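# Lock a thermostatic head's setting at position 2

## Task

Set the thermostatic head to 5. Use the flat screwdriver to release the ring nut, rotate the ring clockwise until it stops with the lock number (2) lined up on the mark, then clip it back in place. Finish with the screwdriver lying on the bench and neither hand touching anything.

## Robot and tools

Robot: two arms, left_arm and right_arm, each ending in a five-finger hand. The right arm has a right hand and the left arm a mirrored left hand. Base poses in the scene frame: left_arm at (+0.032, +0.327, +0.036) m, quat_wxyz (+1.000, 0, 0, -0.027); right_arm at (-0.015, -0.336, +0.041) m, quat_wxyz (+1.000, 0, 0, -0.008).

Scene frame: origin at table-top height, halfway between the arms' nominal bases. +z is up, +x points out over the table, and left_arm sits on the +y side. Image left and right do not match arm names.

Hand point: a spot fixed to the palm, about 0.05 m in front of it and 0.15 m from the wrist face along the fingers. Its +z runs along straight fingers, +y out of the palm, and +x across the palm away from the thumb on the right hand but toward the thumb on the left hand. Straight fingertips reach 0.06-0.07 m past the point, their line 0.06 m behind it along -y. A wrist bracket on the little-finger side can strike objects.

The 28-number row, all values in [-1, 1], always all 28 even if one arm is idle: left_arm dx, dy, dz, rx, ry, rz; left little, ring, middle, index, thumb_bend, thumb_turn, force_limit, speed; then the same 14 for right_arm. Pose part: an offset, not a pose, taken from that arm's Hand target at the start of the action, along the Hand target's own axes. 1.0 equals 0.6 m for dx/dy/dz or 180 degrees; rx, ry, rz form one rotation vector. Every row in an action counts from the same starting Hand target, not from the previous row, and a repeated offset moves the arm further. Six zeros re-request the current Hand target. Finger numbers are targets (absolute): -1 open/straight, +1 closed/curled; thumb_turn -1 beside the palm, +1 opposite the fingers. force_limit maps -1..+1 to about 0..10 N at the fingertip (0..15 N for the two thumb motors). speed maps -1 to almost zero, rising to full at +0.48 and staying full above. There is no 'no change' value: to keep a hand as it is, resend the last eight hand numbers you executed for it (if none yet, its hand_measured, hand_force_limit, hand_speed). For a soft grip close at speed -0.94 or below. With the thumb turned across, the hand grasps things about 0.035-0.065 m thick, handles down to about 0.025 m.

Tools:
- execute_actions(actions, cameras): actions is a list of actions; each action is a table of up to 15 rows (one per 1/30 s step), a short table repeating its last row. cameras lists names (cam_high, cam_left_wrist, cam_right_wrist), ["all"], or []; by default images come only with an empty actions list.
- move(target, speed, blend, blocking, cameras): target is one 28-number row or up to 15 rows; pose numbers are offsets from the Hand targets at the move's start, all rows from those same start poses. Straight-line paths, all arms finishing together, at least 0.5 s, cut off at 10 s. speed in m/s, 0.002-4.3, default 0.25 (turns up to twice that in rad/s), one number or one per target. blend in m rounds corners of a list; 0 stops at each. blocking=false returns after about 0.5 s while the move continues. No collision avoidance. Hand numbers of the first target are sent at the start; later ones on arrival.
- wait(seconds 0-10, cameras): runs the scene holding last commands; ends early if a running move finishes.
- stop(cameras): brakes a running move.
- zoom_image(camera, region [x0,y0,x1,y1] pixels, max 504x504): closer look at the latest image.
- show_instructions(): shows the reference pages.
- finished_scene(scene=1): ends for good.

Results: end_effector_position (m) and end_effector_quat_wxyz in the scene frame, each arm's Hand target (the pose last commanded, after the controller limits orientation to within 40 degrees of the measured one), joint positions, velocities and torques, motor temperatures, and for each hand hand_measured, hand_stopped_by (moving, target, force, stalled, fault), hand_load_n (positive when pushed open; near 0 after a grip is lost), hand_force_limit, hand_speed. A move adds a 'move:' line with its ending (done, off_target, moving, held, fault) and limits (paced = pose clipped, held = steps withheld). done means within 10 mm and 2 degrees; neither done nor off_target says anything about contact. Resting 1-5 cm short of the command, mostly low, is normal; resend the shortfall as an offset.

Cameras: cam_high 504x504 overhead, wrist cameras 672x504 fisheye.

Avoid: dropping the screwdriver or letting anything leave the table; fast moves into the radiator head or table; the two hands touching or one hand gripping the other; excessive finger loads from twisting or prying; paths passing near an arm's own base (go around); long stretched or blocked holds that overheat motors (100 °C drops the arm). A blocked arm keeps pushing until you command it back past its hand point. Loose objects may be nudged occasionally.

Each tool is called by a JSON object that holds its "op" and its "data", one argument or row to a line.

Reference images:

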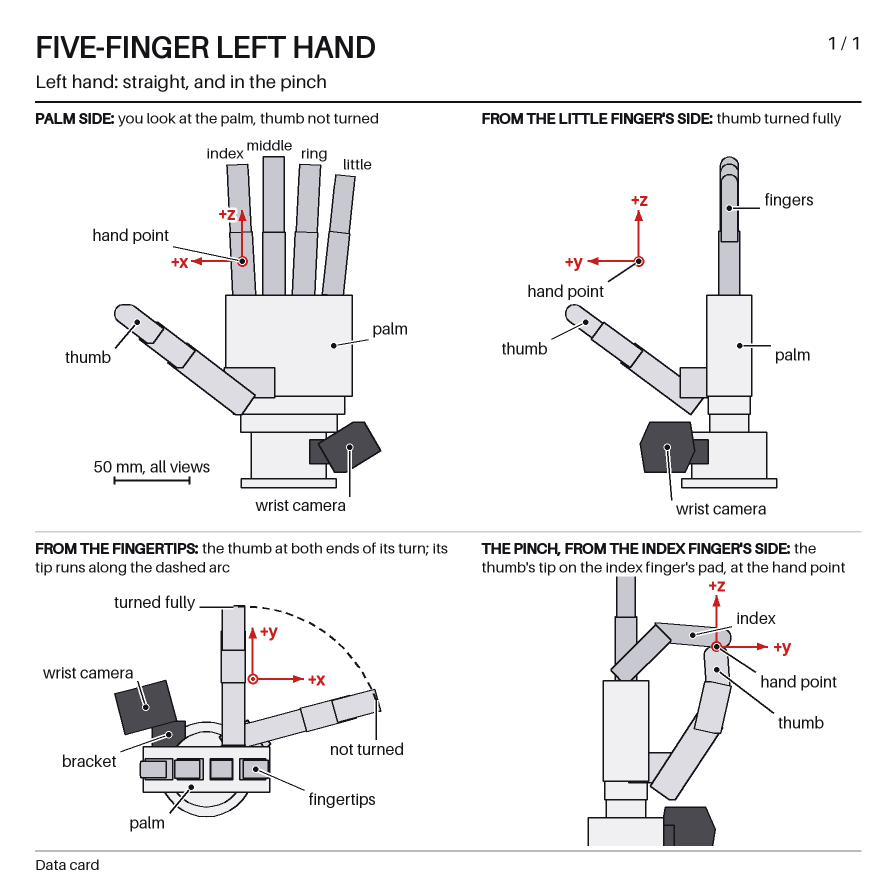

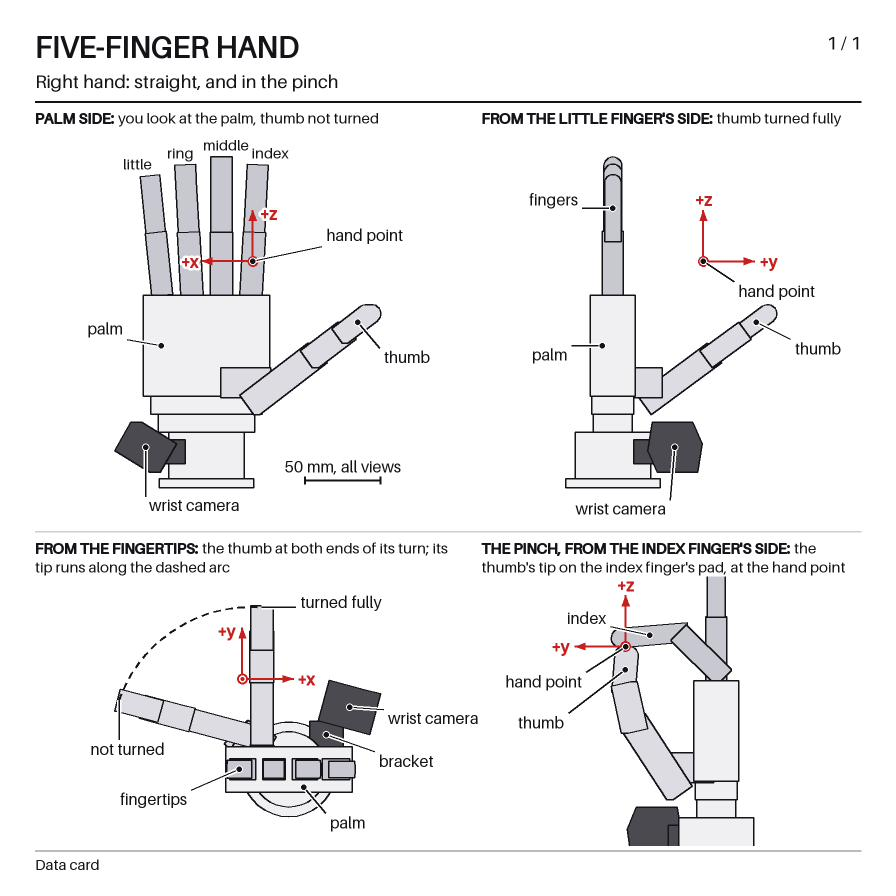

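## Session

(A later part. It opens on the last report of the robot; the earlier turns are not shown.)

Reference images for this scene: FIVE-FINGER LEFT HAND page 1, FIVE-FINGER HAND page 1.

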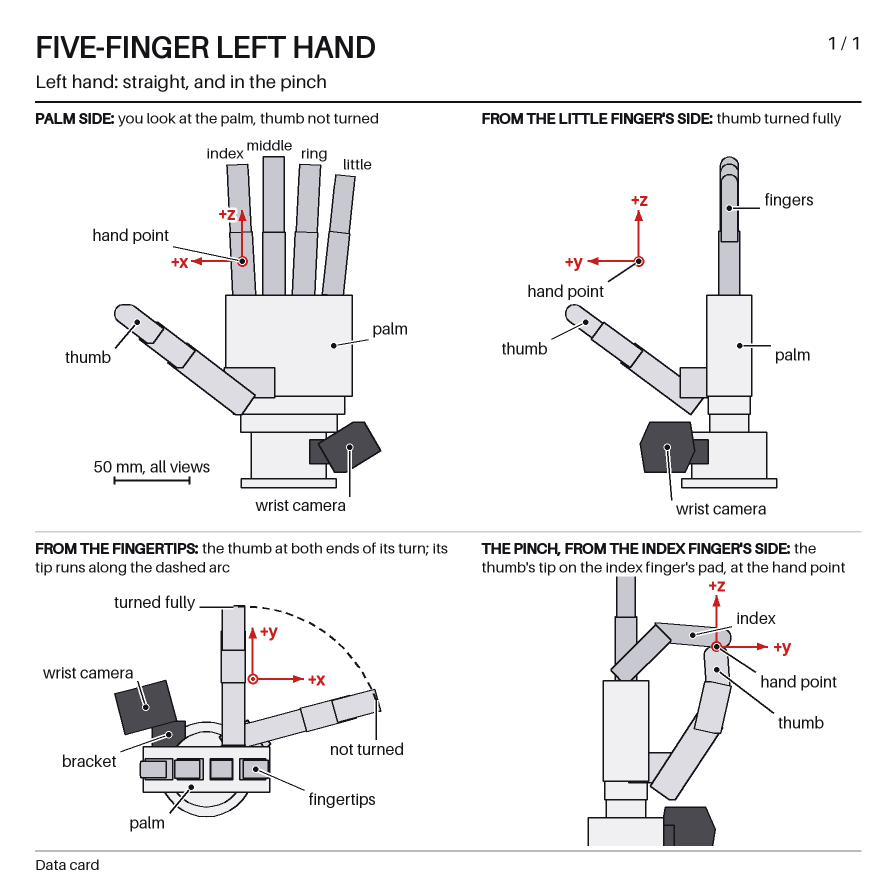

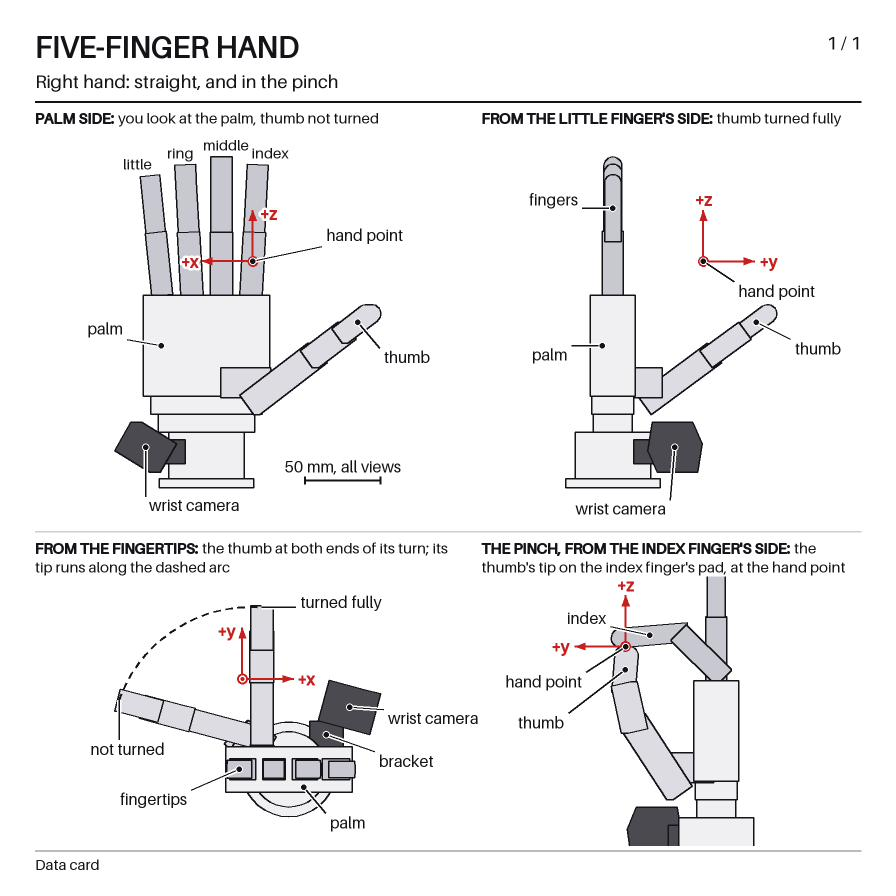

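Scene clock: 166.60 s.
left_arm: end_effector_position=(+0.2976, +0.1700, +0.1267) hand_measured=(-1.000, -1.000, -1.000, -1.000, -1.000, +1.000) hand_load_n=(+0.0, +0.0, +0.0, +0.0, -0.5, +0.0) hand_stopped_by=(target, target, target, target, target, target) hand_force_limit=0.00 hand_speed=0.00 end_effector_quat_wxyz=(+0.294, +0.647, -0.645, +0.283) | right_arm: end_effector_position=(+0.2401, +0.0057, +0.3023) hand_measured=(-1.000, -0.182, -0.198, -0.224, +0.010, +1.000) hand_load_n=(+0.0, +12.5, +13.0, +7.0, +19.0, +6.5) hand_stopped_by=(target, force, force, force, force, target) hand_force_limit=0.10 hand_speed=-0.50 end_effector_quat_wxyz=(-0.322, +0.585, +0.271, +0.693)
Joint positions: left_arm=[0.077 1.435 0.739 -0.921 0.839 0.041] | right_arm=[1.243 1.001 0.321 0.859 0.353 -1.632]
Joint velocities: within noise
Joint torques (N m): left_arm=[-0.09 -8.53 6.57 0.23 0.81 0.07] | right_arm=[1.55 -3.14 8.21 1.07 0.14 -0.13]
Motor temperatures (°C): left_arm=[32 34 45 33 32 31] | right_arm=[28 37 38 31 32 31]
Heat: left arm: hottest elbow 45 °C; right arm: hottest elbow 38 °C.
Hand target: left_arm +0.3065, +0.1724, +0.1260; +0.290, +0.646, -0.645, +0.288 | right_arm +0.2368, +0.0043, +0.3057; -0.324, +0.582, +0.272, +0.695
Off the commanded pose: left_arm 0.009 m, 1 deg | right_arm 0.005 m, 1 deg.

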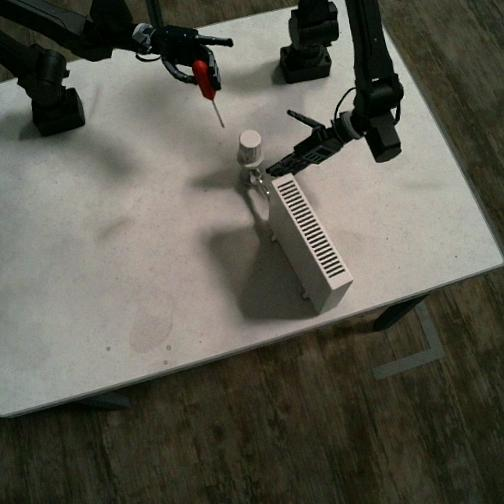

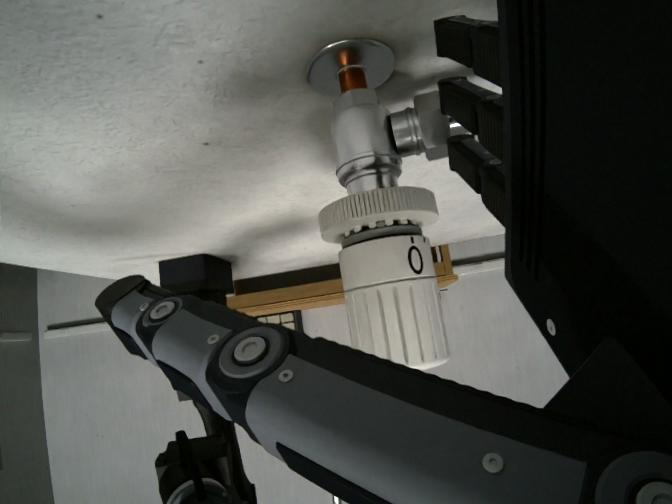

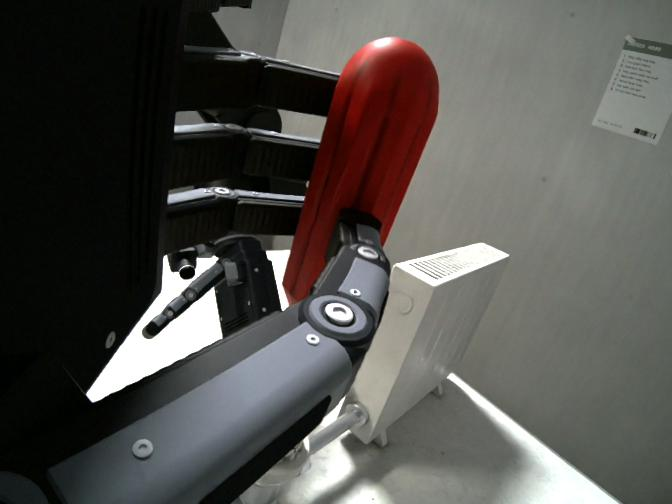

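{"op": "move", "data": {
  "target": [
    [0,0,0,0,0,0,-1,-1,-1,-1,-1,1,0,0,-0.0453,-0.0037,0.1062,0,0,0,-1,0.3,0.3,0.3,0.2,1,0.1,-0.5],
    [0,0,0,0,0,0,-1,-1,-1,-1,-1,1,0,0,-0.0850,-0.0037,0.100,0,0,0,-1,0.3,0.3,0.3,0.2,1,0.1,-0.5]
  ],
  "speed": [0.1,0.03],
  "cameras": ["cam_high","cam_left_wrist"]
}}

{"op": "zoom_image", "data": {
  "camera": "cam_left_wrist",
  "region": [305, 140, 465, 260]
}}

{"op": "zoom_image", "data": {
  "camera": "cam_high",
  "region": [180, 90, 280, 190]
}}

Scene clock: 170.90 s.
left_arm: end_effector_position=(+0.2976, +0.1700, +0.1267) hand_measured=(-1.000, -1.000, -1.000, -1.000, -1.000, +1.000) hand_load_n=(+0.0, +0.0, +0.0, +0.0, +0.0, +0.0) hand_stopped_by=(target, target, target, target, target, target) hand_force_limit=0.00 hand_speed=0.00 end_effector_quat_wxyz=(+0.294, +0.647, -0.645, +0.283) | right_arm: end_effector_position=(+0.2701, +0.0489, +0.2456) hand_measured=(-1.000, -0.182, -0.198, -0.224, +0.010, +1.000) hand_load_n=(+0.0, +14.5, +12.5, +5.5, +19.5, +3.5) hand_stopped_by=(target, force, force, force, force, target) hand_force_limit=0.10 hand_speed=-0.50 end_effector_quat_wxyz=(-0.317, +0.597, +0.286, +0.679)
Joint positions: left_arm=[0.077 1.435 0.739 -0.921 0.839 0.041] | right_arm=[1.189 1.344 0.38 1.092 0.288 -1.617]
Joint torques (N m): left_arm=[-0.09 -8.59 6.56 0.24 0.81 0.07] | right_arm=[-0.03 -4.95 9.7 2.35 -0.04 -0.17]
Heat: left arm: hottest elbow 44 °C; right arm: hottest elbow 38 °C.
Hand target: left_arm +0.3065, +0.1724, +0.1260; +0.290, +0.646, -0.645, +0.288 | right_arm +0.2786, +0.0579, +0.2660; -0.324, +0.582, +0.272, +0.695
Off the commanded pose: left_arm 0.009 m, 1 deg | right_arm 0.024 m, 3 deg.
move: off_target (right_arm)
Images, in order (width x height): cam_high 504x504, cam_left_wrist 672x504.

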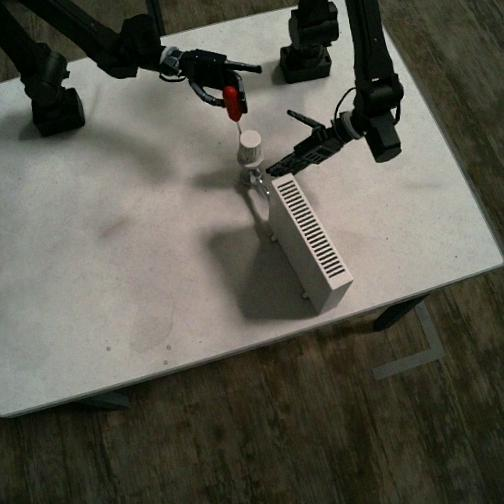

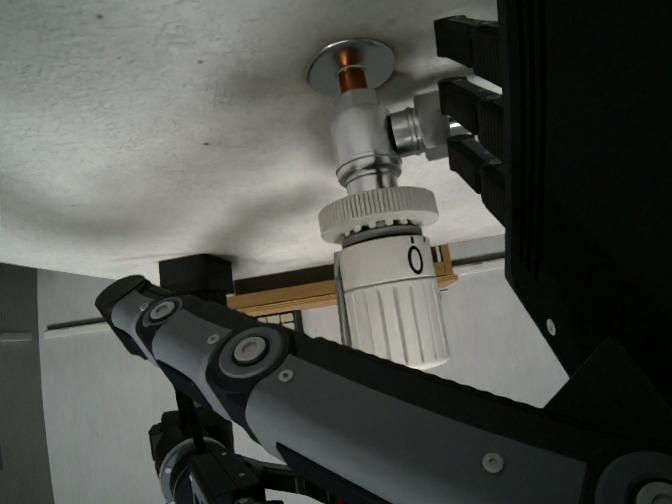

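Scaled by 3.150 from the camera's 672x504 image, which has a finer 960x720 frame.

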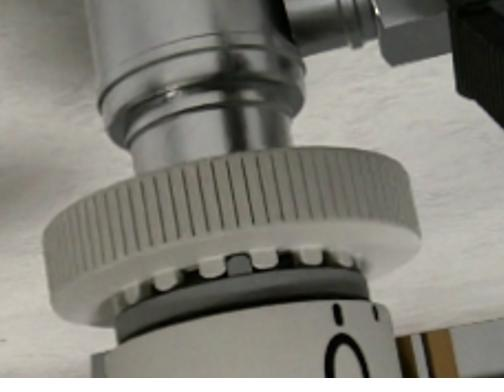

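Scaled by 5.040 from the camera's 504x504 image, which has a finer 720x720 frame.

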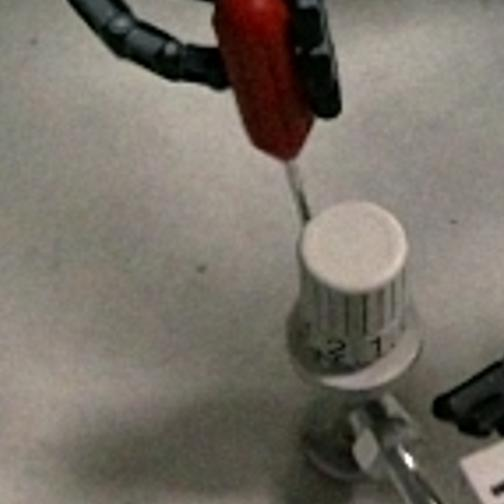

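{"op": "move", "data": {
  "target": [
    [0,0,0,0,0,0,-1,-1,-1,-1,-1,1,0,0,0.0018,0.0053,-0.0103,0,0,0,-1,0.3,0.3,0.3,0.2,1,0.1,-0.5],
    [0,0,0,0,0,0,-1,-1,-1,-1,-1,1,0,0,-0.0146,0.0053,-0.0132,0,0,0,-1,0.3,0.3,0.3,0.2,1,0.1,-0.5]
  ],
  "speed": 0.03,
  "cameras": ["cam_high","cam_left_wrist"]
}}

{"op": "zoom_image", "data": {
  "camera": "cam_left_wrist",
  "region": [305, 160, 465, 280]
}}

{"op": "zoom_image", "data": {
  "camera": "cam_high",
  "region": [180, 90, 280, 190]
}}

Scene clock: 172.87 s.
left_arm: end_effector_position=(+0.2976, +0.1700, +0.1267) hand_measured=(-1.000, -1.000, -1.000, -1.000, -1.000, +1.000) hand_load_n=(+0.0, +0.0, +0.0, -0.5, +0.0, +0.0) hand_stopped_by=(target, target, target, target, target, target) hand_force_limit=0.00 hand_speed=0.00 end_effector_quat_wxyz=(+0.294, +0.647, -0.645, +0.283) | right_arm: end_effector_position=(+0.2697, +0.0514, +0.2475) hand_measured=(-1.000, -0.182, -0.198, -0.224, +0.010, +1.000) hand_load_n=(+0.0, +13.5, +13.0, +7.0, +18.5, +5.0) hand_stopped_by=(target, force, force, force, force, target) hand_force_limit=0.10 hand_speed=-0.50 end_effector_quat_wxyz=(-0.328, +0.590, +0.279, +0.683)
Joint positions: left_arm=[0.077 1.435 0.739 -0.921 0.839 0.041] | right_arm=[1.189 1.365 0.38 1.14 0.282 -1.609]
Joint torques (N m): left_arm=[-0.09 -8.64 6.54 0.25 0.81 0.08] | right_arm=[-0.67 -4.42 7.35 2.02 0.09 -0.24]
Heat: left arm: hottest elbow 44 °C; right arm: hottest elbow 38 °C.
Hand target: left_arm +0.3065, +0.1724, +0.1260; +0.290, +0.646, -0.645, +0.288 | right_arm +0.2771, +0.0510, +0.2559; -0.324, +0.582, +0.272, +0.695
Off the commanded pose: left_arm 0.009 m, 1 deg | right_arm 0.011 m, 2 deg.
move: off_target (right_arm)
Images, in order (width x height): cam_high 504x504, cam_left_wrist 672x504.

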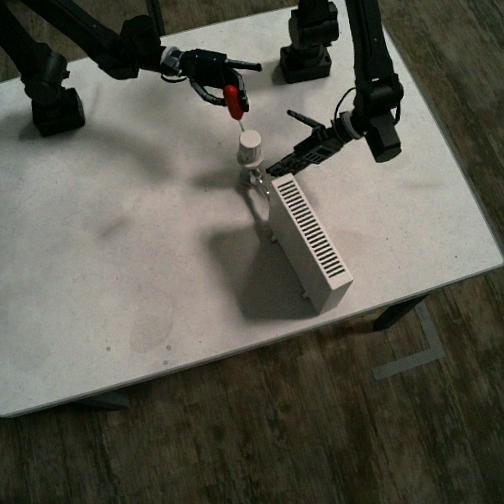

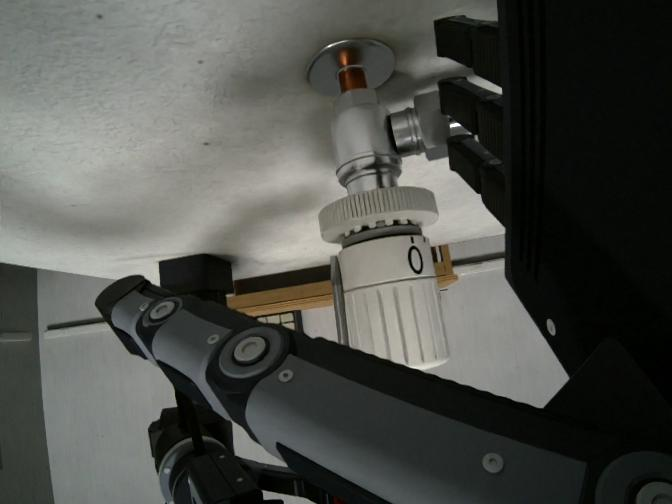

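Scaled by 3.150 from the camera's 672x504 image, which has a finer 960x720 frame.

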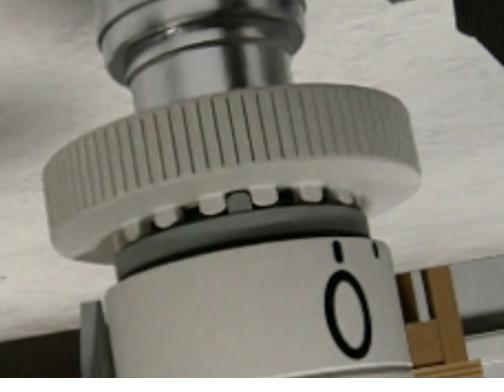

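Scaled by 5.040 from the camera's 504x504 image, which has a finer 720x720 frame.

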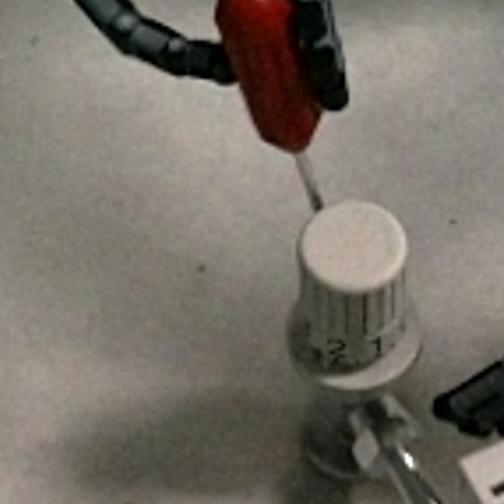

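{"op": "move", "data": {
  "target": [0,0,0,0,0,0,-1,-1,-1,-1,-1,1,0,0,-0.015,0.0045,-0.008,0,0,0,-1,0.3,0.3,0.3,0.2,1,0.1,-0.5],
  "speed": 0.03,
  "cameras": ["cam_high","cam_left_wrist"]
}}

{"op": "zoom_image", "data": {
  "camera": "cam_left_wrist",
  "region": [305, 160, 465, 280]
}}

{"op": "zoom_image", "data": {
  "camera": "cam_high",
  "region": [180, 90, 280, 190]
}}

Scene clock: 174.23 s.
left_arm: end_effector_position=(+0.2976, +0.1700, +0.1267) hand_measured=(-1.000, -1.000, -1.000, -1.000, -1.000, +1.000) hand_load_n=(+0.0, +0.0, +0.0, +0.0, +0.0, +0.0) hand_stopped_by=(target, target, target, target, target, target) hand_force_limit=0.00 hand_speed=0.00 end_effector_quat_wxyz=(+0.294, +0.647, -0.645, +0.283) | right_arm: end_effector_position=(+0.2700, +0.0532, +0.2456) hand_measured=(-1.000, -0.182, -0.198, -0.224, +0.010, +1.000) hand_load_n=(+0.0, +12.5, +13.0, +8.0, +18.5, +5.5) hand_stopped_by=(target, force, force, force, force, target) hand_force_limit=0.10 hand_speed=-0.50 end_effector_quat_wxyz=(-0.334, +0.584, +0.275, +0.686)
Joint positions: left_arm=[0.077 1.435 0.739 -0.921 0.839 0.041] | right_arm=[1.188 1.395 0.378 1.189 0.275 -1.605]
Joint torques (N m): left_arm=[0.03 -8.53 6.54 0.21 0.81 0.08] | right_arm=[-0.79 -4.48 6.02 2.06 0.09 -0.24]
Heat: left arm: hottest elbow 44 °C; right arm: hottest elbow 38 °C.
Hand target: left_arm +0.3065, +0.1724, +0.1260; +0.290, +0.646, -0.645, +0.288 | right_arm +0.2773, +0.0468, +0.2462; -0.324, +0.582, +0.272, +0.695
Off the commanded pose: left_arm 0.009 m, 1 deg | right_arm 0.010 m, 2 deg.
move: done
Images, in order (width x height): cam_high 504x504, cam_left_wrist 672x504.

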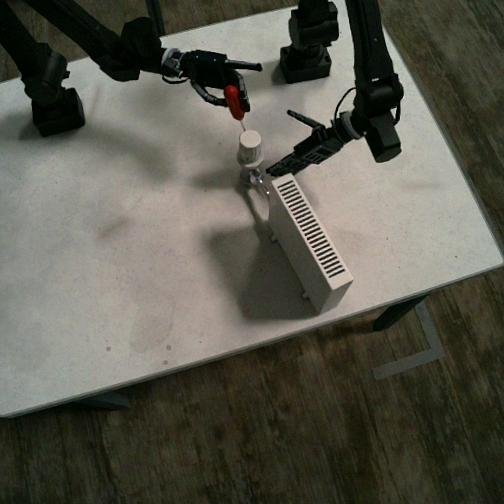

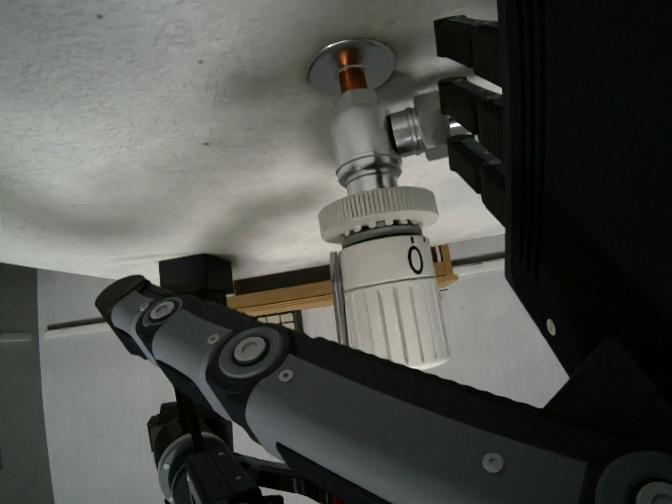

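Scaled by 3.150 from the camera's 672x504 image, which has a finer 960x720 frame.

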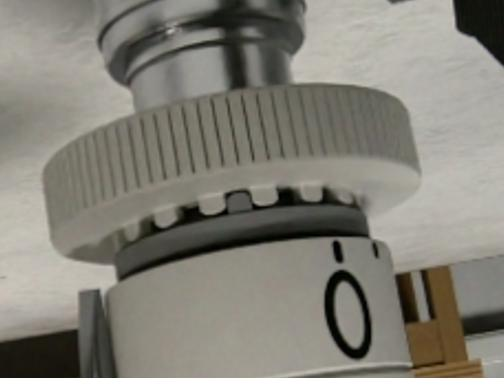

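Scaled by 5.040 from the camera's 504x504 image, which has a finer 720x720 frame.

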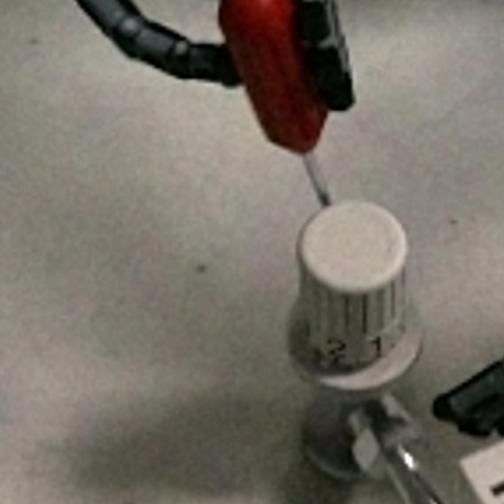

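{"op": "move", "data": {
  "target": [0,0,0,0,0,0,-1,-1,-1,-1,-1,1,0,0,-0.0246,0,-0.0044,0,0,0,-1,0.3,0.3,0.3,0.2,1,0.1,-0.5],
  "speed": 0.03,
  "cameras": ["cam_left_wrist"]
}}

{"op": "zoom_image", "data": {
  "camera": "cam_left_wrist",
  "region": [305, 160, 465, 280]
}}

Scene clock: 175.57 s.
left_arm: end_effector_position=(+0.2976, +0.1700, +0.1267) hand_measured=(-1.000, -1.000, -1.000, -1.000, -1.000, +1.000) hand_load_n=(+0.0, +0.0, +0.0, +0.0, +0.0, -0.5) hand_stopped_by=(target, target, target, target, target, target) hand_force_limit=0.00 hand_speed=0.00 end_effector_quat_wxyz=(+0.294, +0.647, -0.645, +0.283) | right_arm: end_effector_position=(+0.2707, +0.0542, +0.2366) hand_measured=(-1.000, -0.182, -0.198, -0.224, +0.010, +1.000) hand_load_n=(+0.0, +12.5, +13.0, +7.5, +18.5, +4.5) hand_stopped_by=(target, force, force, force, force, target) hand_force_limit=0.10 hand_speed=-0.50 end_effector_quat_wxyz=(-0.338, +0.580, +0.271, +0.690)
Joint positions: left_arm=[0.077 1.435 0.739 -0.921 0.839 0.041] | right_arm=[1.187 1.454 0.373 1.27 0.274 -1.605]
Joint torques (N m): left_arm=[-0.03 -8.59 6.56 0.23 0.82 0.07] | right_arm=[-0.97 -5.25 5.18 1.8 0.15 -0.25]
Heat: left arm: hottest elbow 44 °C; right arm: hottest elbow 38 °C.
Hand target: left_arm +0.3065, +0.1724, +0.1260; +0.290, +0.646, -0.645, +0.288 | right_arm +0.2772, +0.0468, +0.2312; -0.324, +0.582, +0.272, +0.695
Off the commanded pose: left_arm 0.009 m, 1 deg | right_arm 0.011 m, 2 deg.
move: off_target (right_arm)
Images, in order (width x height): cam_left_wrist 672x504.

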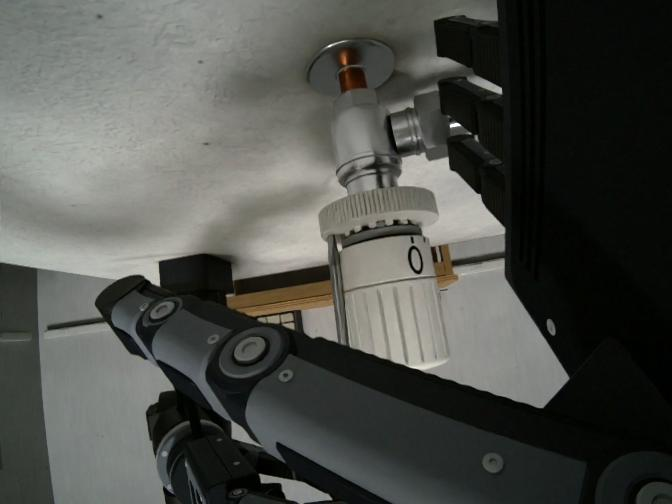

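Scaled by 3.150 from the camera's 672x504 image, which has a finer 960x720 frame.

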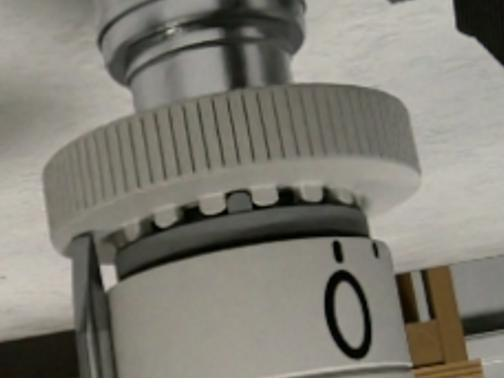

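{"op": "move", "data": {
  "target": [0,0,0,0,0,0,-1,-1,-1,-1,-1,1,0,0,-0.0164,0,-0.0029,0,0,0,-1,0.3,0.3,0.3,0.2,1,0.1,-0.5],
  "speed": 0.03,
  "cameras": ["cam_left_wrist"]
}}

{"op": "zoom_image", "data": {
  "camera": "cam_left_wrist",
  "region": [305, 160, 465, 280]
}}

Scene clock: 176.87 s.
left_arm: end_effector_position=(+0.2976, +0.1700, +0.1267) hand_measured=(-1.000, -1.000, -1.000, -1.000, -1.000, +1.000) hand_load_n=(+0.0, +0.0, +0.0, +0.0, +0.0, +0.0) hand_stopped_by=(target, target, target, target, target, target) hand_force_limit=0.00 hand_speed=0.00 end_effector_quat_wxyz=(+0.294, +0.647, -0.645, +0.283) | right_arm: end_effector_position=(+0.2707, +0.0542, +0.2350) hand_measured=(-1.000, -0.182, -0.198, -0.224, +0.010, +1.000) hand_load_n=(+0.0, +13.0, +13.0, +7.0, +18.0, +4.0) hand_stopped_by=(target, force, force, force, force, target) hand_force_limit=0.10 hand_speed=-0.50 end_effector_quat_wxyz=(-0.343, +0.572, +0.265, +0.696)
Joint positions: left_arm=[0.077 1.435 0.739 -0.921 0.839 0.041] | right_arm=[1.187 1.489 0.37 1.332 0.274 -1.606]
Joint torques (N m): left_arm=[-0.09 -8.47 6.56 0.25 0.82 0.07] | right_arm=[-0.44 -4.13 4.53 1.37 0.15 -0.3]
Heat: left arm: hottest elbow 44 °C; right arm: hottest elbow 38 °C.
Hand target: left_arm +0.3065, +0.1724, +0.1260; +0.290, +0.646, -0.645, +0.288 | right_arm +0.2771, +0.0469, +0.2211; -0.324, +0.582, +0.272, +0.694
Off the commanded pose: left_arm 0.009 m, 1 deg | right_arm 0.017 m, 3 deg.
move: off_target (right_arm)
Images, in order (width x height): cam_left_wrist 672x504.

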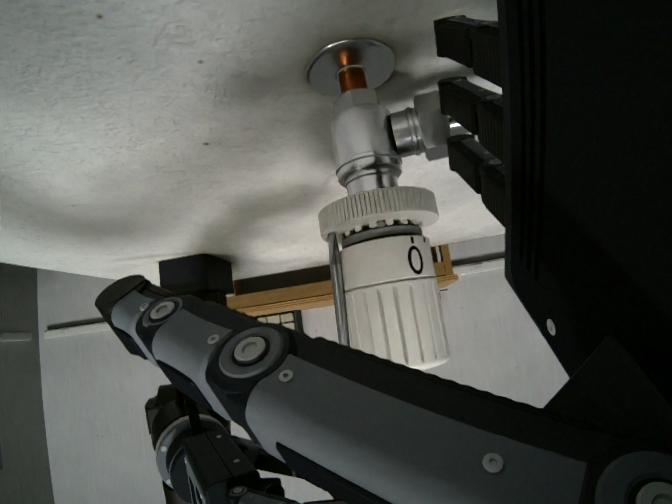

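Scaled by 3.150 from the camera's 672x504 image, which has a finer 960x720 frame.

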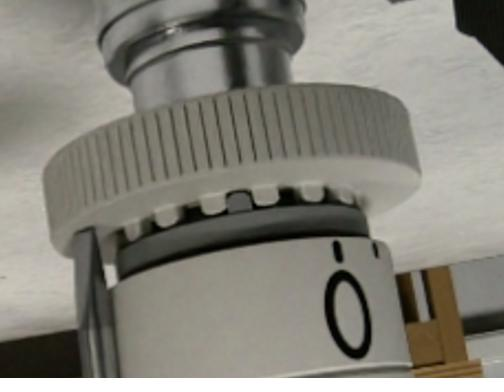

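{"op": "move", "data": {
  "target": [0,0,0,0,0,0,-1,-1,-1,-1,-1,1,0,0,-0.0164,0,-0.0029,0,0,0,-1,0.3,0.3,0.3,0.2,1,0.1,-0.5],
  "speed": 0.03,
  "cameras": ["cam_left_wrist"]
}}

{"op": "zoom_image", "data": {
  "camera": "cam_left_wrist",
  "region": [305, 160, 465, 280]
}}

Scene clock: 177.97 s.
left_arm: end_effector_position=(+0.2976, +0.1700, +0.1267) hand_measured=(-1.000, -1.000, -1.000, -1.000, -1.000, +1.000) hand_load_n=(+0.0, +0.0, +0.0, +0.0, +0.0, -0.5) hand_stopped_by=(target, target, target, target, target, target) hand_force_limit=0.00 hand_speed=0.00 end_effector_quat_wxyz=(+0.294, +0.647, -0.645, +0.283) | right_arm: end_effector_position=(+0.2711, +0.0541, +0.2337) hand_measured=(-1.000, -0.182, -0.198, -0.224, +0.010, +1.000) hand_load_n=(+0.0, +14.0, +12.5, +6.5, +18.5, +2.0) hand_stopped_by=(target, force, force, force, force, target) hand_force_limit=0.10 hand_speed=-0.50 end_effector_quat_wxyz=(-0.344, +0.564, +0.262, +0.703)
Joint positions: left_arm=[0.077 1.435 0.739 -0.921 0.839 0.041] | right_arm=[1.186 1.525 0.369 1.393 0.274 -1.616]
Joint torques (N m): left_arm=[-0.09 -8.53 6.6 0.21 0.81 0.08] | right_arm=[-0.62 -4.07 3.92 1.17 0.11 -0.16]
Heat: left arm: hottest elbow 44 °C; right arm: hottest elbow 38 °C.
Hand target: left_arm +0.3065, +0.1724, +0.1260; +0.290, +0.646, -0.645, +0.288 | right_arm +0.2772, +0.0468, +0.2112; -0.324, +0.582, +0.272, +0.695
Off the commanded pose: left_arm 0.009 m, 1 deg | right_arm 0.024 m, 3 deg.
move: off_target (right_arm)
Images, in order (width x height): cam_left_wrist 672x504.

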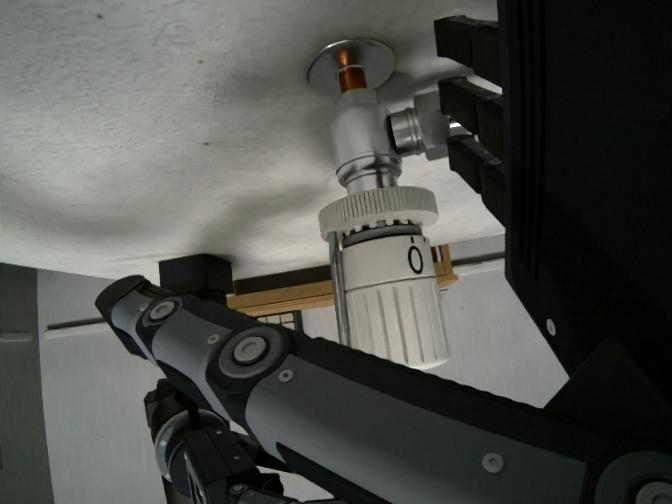

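Scaled by 3.150 from the camera's 672x504 image, which has a finer 960x720 frame.

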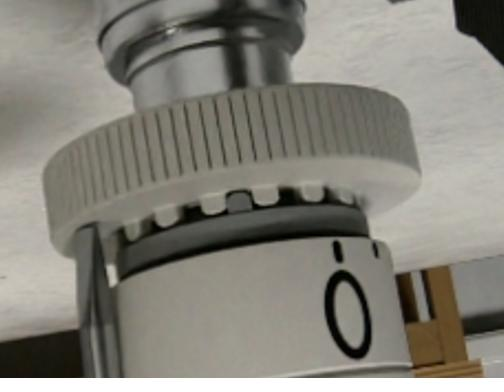

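{"op": "move", "data": {
  "target": [0,0,0,0,0,0,-1,-1,-1,-1,-1,1,0,0,-0.0246,0,-0.0044,0,0,0,-1,0.3,0.3,0.3,0.2,1,0.1,-0.5],
  "speed": 0.03,
  "cameras": ["cam_left_wrist"]
}}

{"op": "zoom_image", "data": {
  "camera": "cam_left_wrist",
  "region": [305, 160, 465, 280]
}}

Scene clock: 179.70 s.
left_arm: end_effector_position=(+0.2976, +0.1700, +0.1267) hand_measured=(-1.000, -1.000, -1.000, -1.000, -1.000, +1.000) hand_load_n=(+0.0, +0.0, +0.0, +0.0, +0.0, -0.5) hand_stopped_by=(target, target, target, target, target, target) hand_force_limit=0.00 hand_speed=0.00 end_effector_quat_wxyz=(+0.294, +0.647, -0.645, +0.283) | right_arm: end_effector_position=(+0.2712, +0.0533, +0.2312) hand_measured=(-1.000, -0.182, -0.198, -0.224, +0.010, +1.000) hand_load_n=(+0.0, +13.0, +12.5, +7.5, +18.0, +1.0) hand_stopped_by=(target, force, force, force, force, target) hand_force_limit=0.10 hand_speed=-0.50 end_effector_quat_wxyz=(-0.346, +0.552, +0.257, +0.714)
Joint positions: left_arm=[0.077 1.435 0.739 -0.921 0.839 0.041] | right_arm=[1.186 1.581 0.367 1.485 0.274 -1.629]
Joint torques (N m): left_arm=[-0.09 -8.53 6.56 0.23 0.82 0.07] | right_arm=[-0.5 -2.55 3.11 0.4 0.17 0.02]
Heat: left arm: hottest elbow 44 °C; right arm: hottest elbow 38 °C.
Hand target: left_arm +0.3065, +0.1724, +0.1260; +0.290, +0.646, -0.645, +0.288 | right_arm +0.2771, +0.0468, +0.1962; -0.324, +0.582, +0.272, +0.695
Off the commanded pose: left_arm 0.009 m, 1 deg | right_arm 0.036 m, 5 deg.
move: off_target (right_arm)
Images, in order (width x height): cam_left_wrist 672x504.

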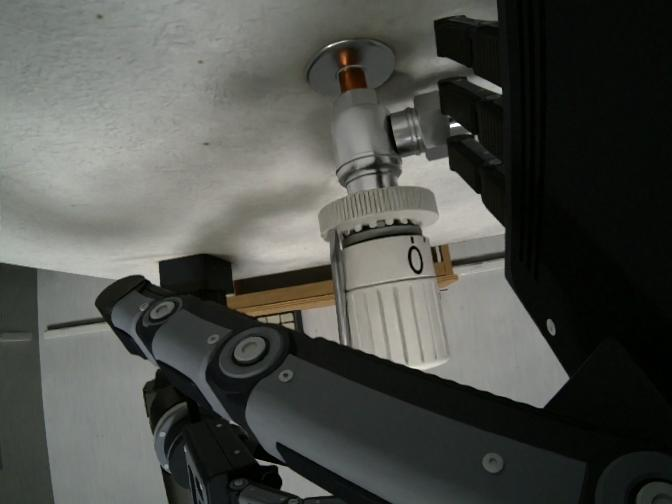

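Scaled by 3.150 from the camera's 672x504 image, which has a finer 960x720 frame.

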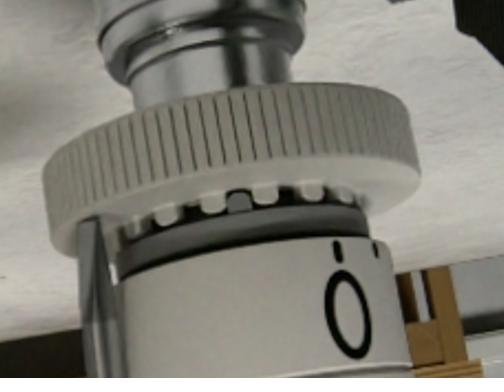

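{"op": "move", "data": {
  "target": [0,0,0,0,0,0,-1,-1,-1,-1,-1,1,0,0,-0.0328,0,-0.0058,0,0,0,-1,0.3,0.3,0.3,0.2,1,0.1,-0.5],
  "speed": 0.03,
  "cameras": ["cam_left_wrist"]
}}

{"op": "zoom_image", "data": {
  "camera": "cam_left_wrist",
  "region": [305, 160, 465, 280]
}}

Scene clock: 182.27 s.
left_arm: end_effector_position=(+0.2976, +0.1700, +0.1267) hand_measured=(-1.000, -1.000, -1.000, -1.000, -1.000, +1.000) hand_load_n=(+0.0, +0.0, +0.0, +0.0, +0.0, +0.0) hand_stopped_by=(target, target, target, target, target, target) hand_force_limit=0.00 hand_speed=0.00 end_effector_quat_wxyz=(+0.294, +0.647, -0.645, +0.283) | right_arm: end_effector_position=(+0.2716, +0.0530, +0.2242) hand_measured=(-1.000, -0.182, -0.198, -0.224, +0.010, +1.000) hand_load_n=(+0.0, +8.5, +12.0, +11.0, +16.5, -1.0) hand_stopped_by=(target, force, force, force, force, target) hand_force_limit=0.10 hand_speed=-0.50 end_effector_quat_wxyz=(-0.344, +0.542, +0.256, +0.723)
Joint positions: left_arm=[0.077 1.435 0.739 -0.921 0.839 0.041] | right_arm=[1.186 1.651 0.369 1.579 0.272 -1.651]
Joint torques (N m): left_arm=[-0.03 -8.59 6.58 0.23 0.81 0.07] | right_arm=[-0.56 -1.61 2.06 0.61 0.34 0.27]
Heat: left arm: hottest elbow 44 °C; right arm: hottest shoulder 37 °C.
Hand target: left_arm +0.3065, +0.1724, +0.1260; +0.290, +0.646, -0.645, +0.288 | right_arm +0.2773, +0.0468, +0.1762; -0.324, +0.582, +0.272, +0.695
Off the commanded pose: left_arm 0.009 m, 1 deg | right_arm 0.049 m, 6 deg.
joint read past its limit (right arm) — joint 4 (wrist pitch), upper limit.
move: off_target (right_arm)
Images, in order (width x height): cam_left_wrist 672x504.

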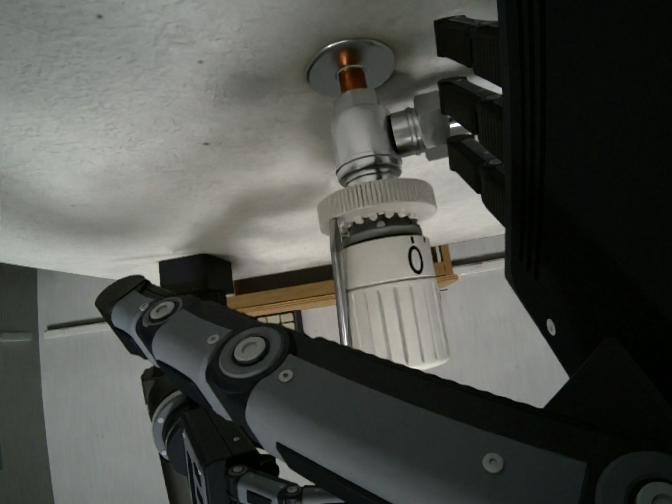

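Scaled by 3.150 from the camera's 672x504 image, which has a finer 960x720 frame.

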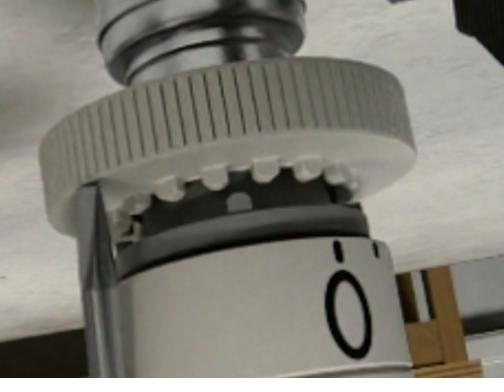

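{"op": "move", "data": {
  "target": [
    [0,0,0,0,0,0,-1,-1,-1,-1,-1,1,0,0,0.0657,0,0.0116,0,0,0,-1,0.3,0.3,0.3,0.2,1,0.1,-0.5],
    [0,0,0,0,0,0,-1,-1,-1,-1,-1,1,0,0,0.2036,0,0.036,0,0,0,-1,0.3,0.3,0.3,0.2,1,0.1,-0.5],
    [0,0,0,0,0,0,-1,-1,-1,-1,-1,1,0,0,0.2296,-0.006,-0.0585,0,0,0,-1,0.3,0.3,0.3,0.2,1,0.1,-0.5]
  ],
  "speed": [0.05,0.1,0.15],
  "cameras": ["cam_high","cam_left_wrist"]
}}

{"op": "zoom_image", "data": {
  "camera": "cam_left_wrist",
  "region": [305, 140, 465, 260]
}}

Scene clock: 186.17 s.
left_arm: end_effector_position=(+0.2976, +0.1700, +0.1267) hand_measured=(-1.000, -1.000, -1.000, -1.000, -1.000, +1.000) hand_load_n=(+0.0, +0.0, +0.0, +0.0, +0.0, +0.0) hand_stopped_by=(target, target, target, target, target, target) hand_force_limit=0.00 hand_speed=0.00 end_effector_quat_wxyz=(+0.294, +0.647, -0.645, +0.283) | right_arm: end_effector_position=(+0.2396, +0.0061, +0.3018) hand_measured=(-1.000, -0.182, -0.198, -0.224, +0.010, +1.000) hand_load_n=(+0.0, +8.0, +11.5, +10.5, +17.5, +1.0) hand_stopped_by=(target, force, force, force, force, target) hand_force_limit=0.10 hand_speed=-0.50 end_effector_quat_wxyz=(-0.324, +0.586, +0.270, +0.692)
Joint positions: left_arm=[0.077 1.435 0.739 -0.921 0.839 0.041] | right_arm=[1.244 1 0.32 0.859 0.353 -1.626]
Joint torques (N m): left_arm=[-0.03 -8.53 6.57 0.25 0.81 0.08] | right_arm=[1.73 -4.07 8.1 1.18 0.19 -0.2]
Heat: left arm: hottest elbow 43 °C; right arm: hottest shoulder 37 °C.
Hand target: left_arm +0.3065, +0.1724, +0.1260; +0.290, +0.646, -0.645, +0.288 | right_arm +0.2367, +0.0042, +0.3055; -0.324, +0.582, +0.272, +0.694
Off the commanded pose: left_arm 0.009 m, 1 deg | right_arm 0.005 m, 1 deg.
move: done
Images, in order (width x height): cam_high 504x504, cam_left_wrist 672x504.

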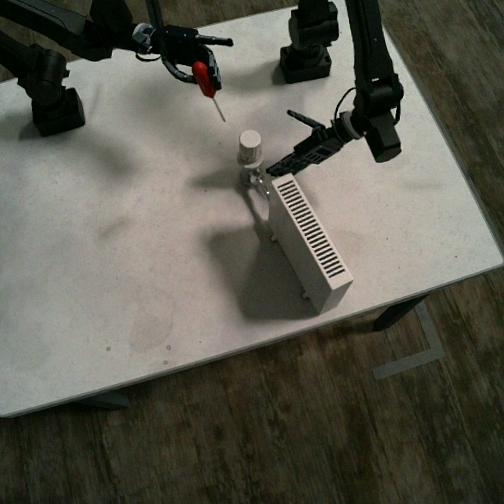

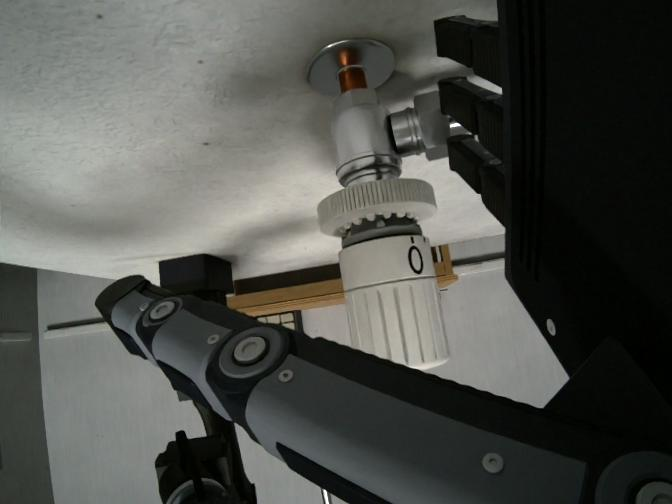

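Scaled by 3.150 from the camera's 672x504 image, which has a finer 960x720 frame.

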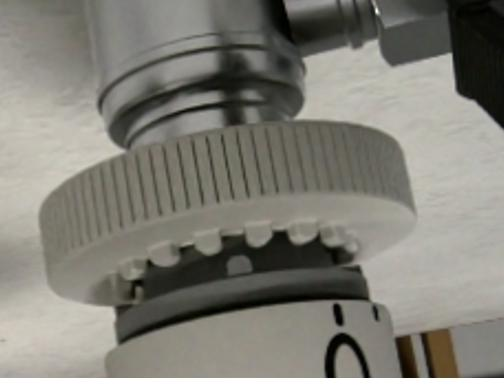

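{"op": "move", "data": {
  "target": [0,0,0,0,0,0,-1,-1,-1,-1,-1,1,0,0,-0.2275,0.338,-0.2033,-0.2911,-0.0263,0.494,-1,0.3,0.3,0.3,0.2,1,0.1,-0.5],
  "speed": 0.3,
  "cameras": ["cam_high","cam_right_wrist"]
}}

Scene clock: 190.77 s.
left_arm: end_effector_position=(+0.2976, +0.1700, +0.1267) hand_measured=(-1.000, -1.000, -1.000, -1.000, -1.000, +1.000) hand_load_n=(+0.0, +0.0, +0.0, +0.0, +0.0, +0.0) hand_stopped_by=(target, target, target, target, target, target) hand_force_limit=0.00 hand_speed=0.00 end_effector_quat_wxyz=(+0.294, +0.647, -0.645, +0.283) | right_arm: end_effector_position=(+0.3035, -0.2063, +0.1162) hand_measured=(-1.000, -0.182, -0.198, -0.224, +0.010, +1.000) hand_load_n=(+0.0, +8.5, +11.5, +10.5, +18.0, +0.5) hand_stopped_by=(target, force, force, force, force, target) hand_force_limit=0.10 hand_speed=-0.50 end_effector_quat_wxyz=(-0.408, +0.714, -0.493, +0.285)
Joint positions: left_arm=[0.077 1.435 0.739 -0.921 0.839 0.041] | right_arm=[0.276 0.821 0.296 -0.005 -0.083 -0.054]
Joint torques (N m): left_arm=[-0.03 -8.64 6.57 0.24 0.82 0.07] | right_arm=[-0.15 -0.38 14.87 1.16 -0.11 0.05]
Heat: left arm: hottest elbow 43 °C; right arm: hottest elbow 38 °C.
Hand target: left_arm +0.3065, +0.1724, +0.1260; +0.290, +0.646, -0.645, +0.288 | right_arm +0.3305, -0.1998, +0.1501; -0.429, +0.698, -0.489, +0.299
Off the commanded pose: left_arm 0.009 m, 1 deg | right_arm 0.044 m, 3 deg.
move: off_target (right_arm)
Images, in order (width x height): cam_high 504x504, cam_right_wrist 672x504.

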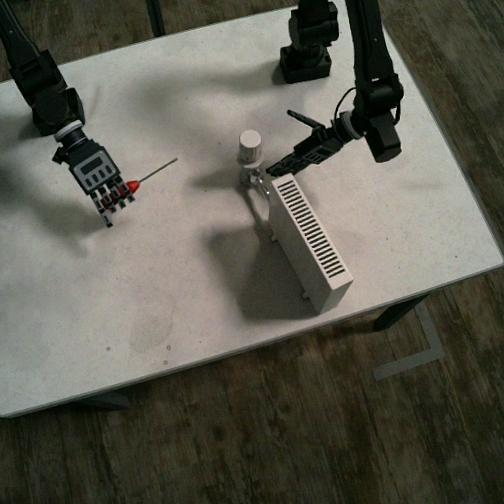

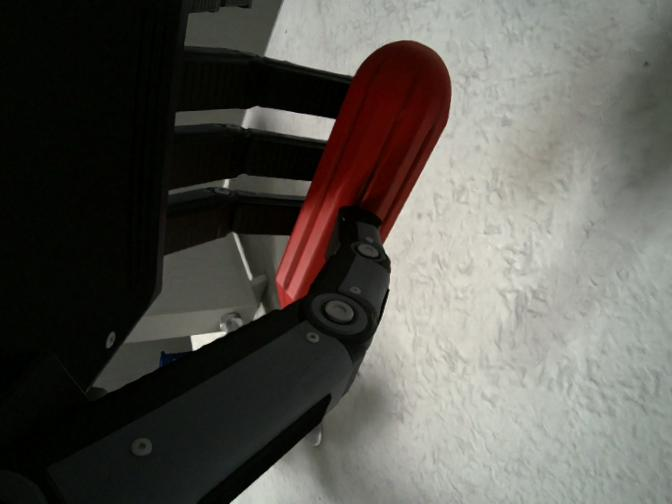

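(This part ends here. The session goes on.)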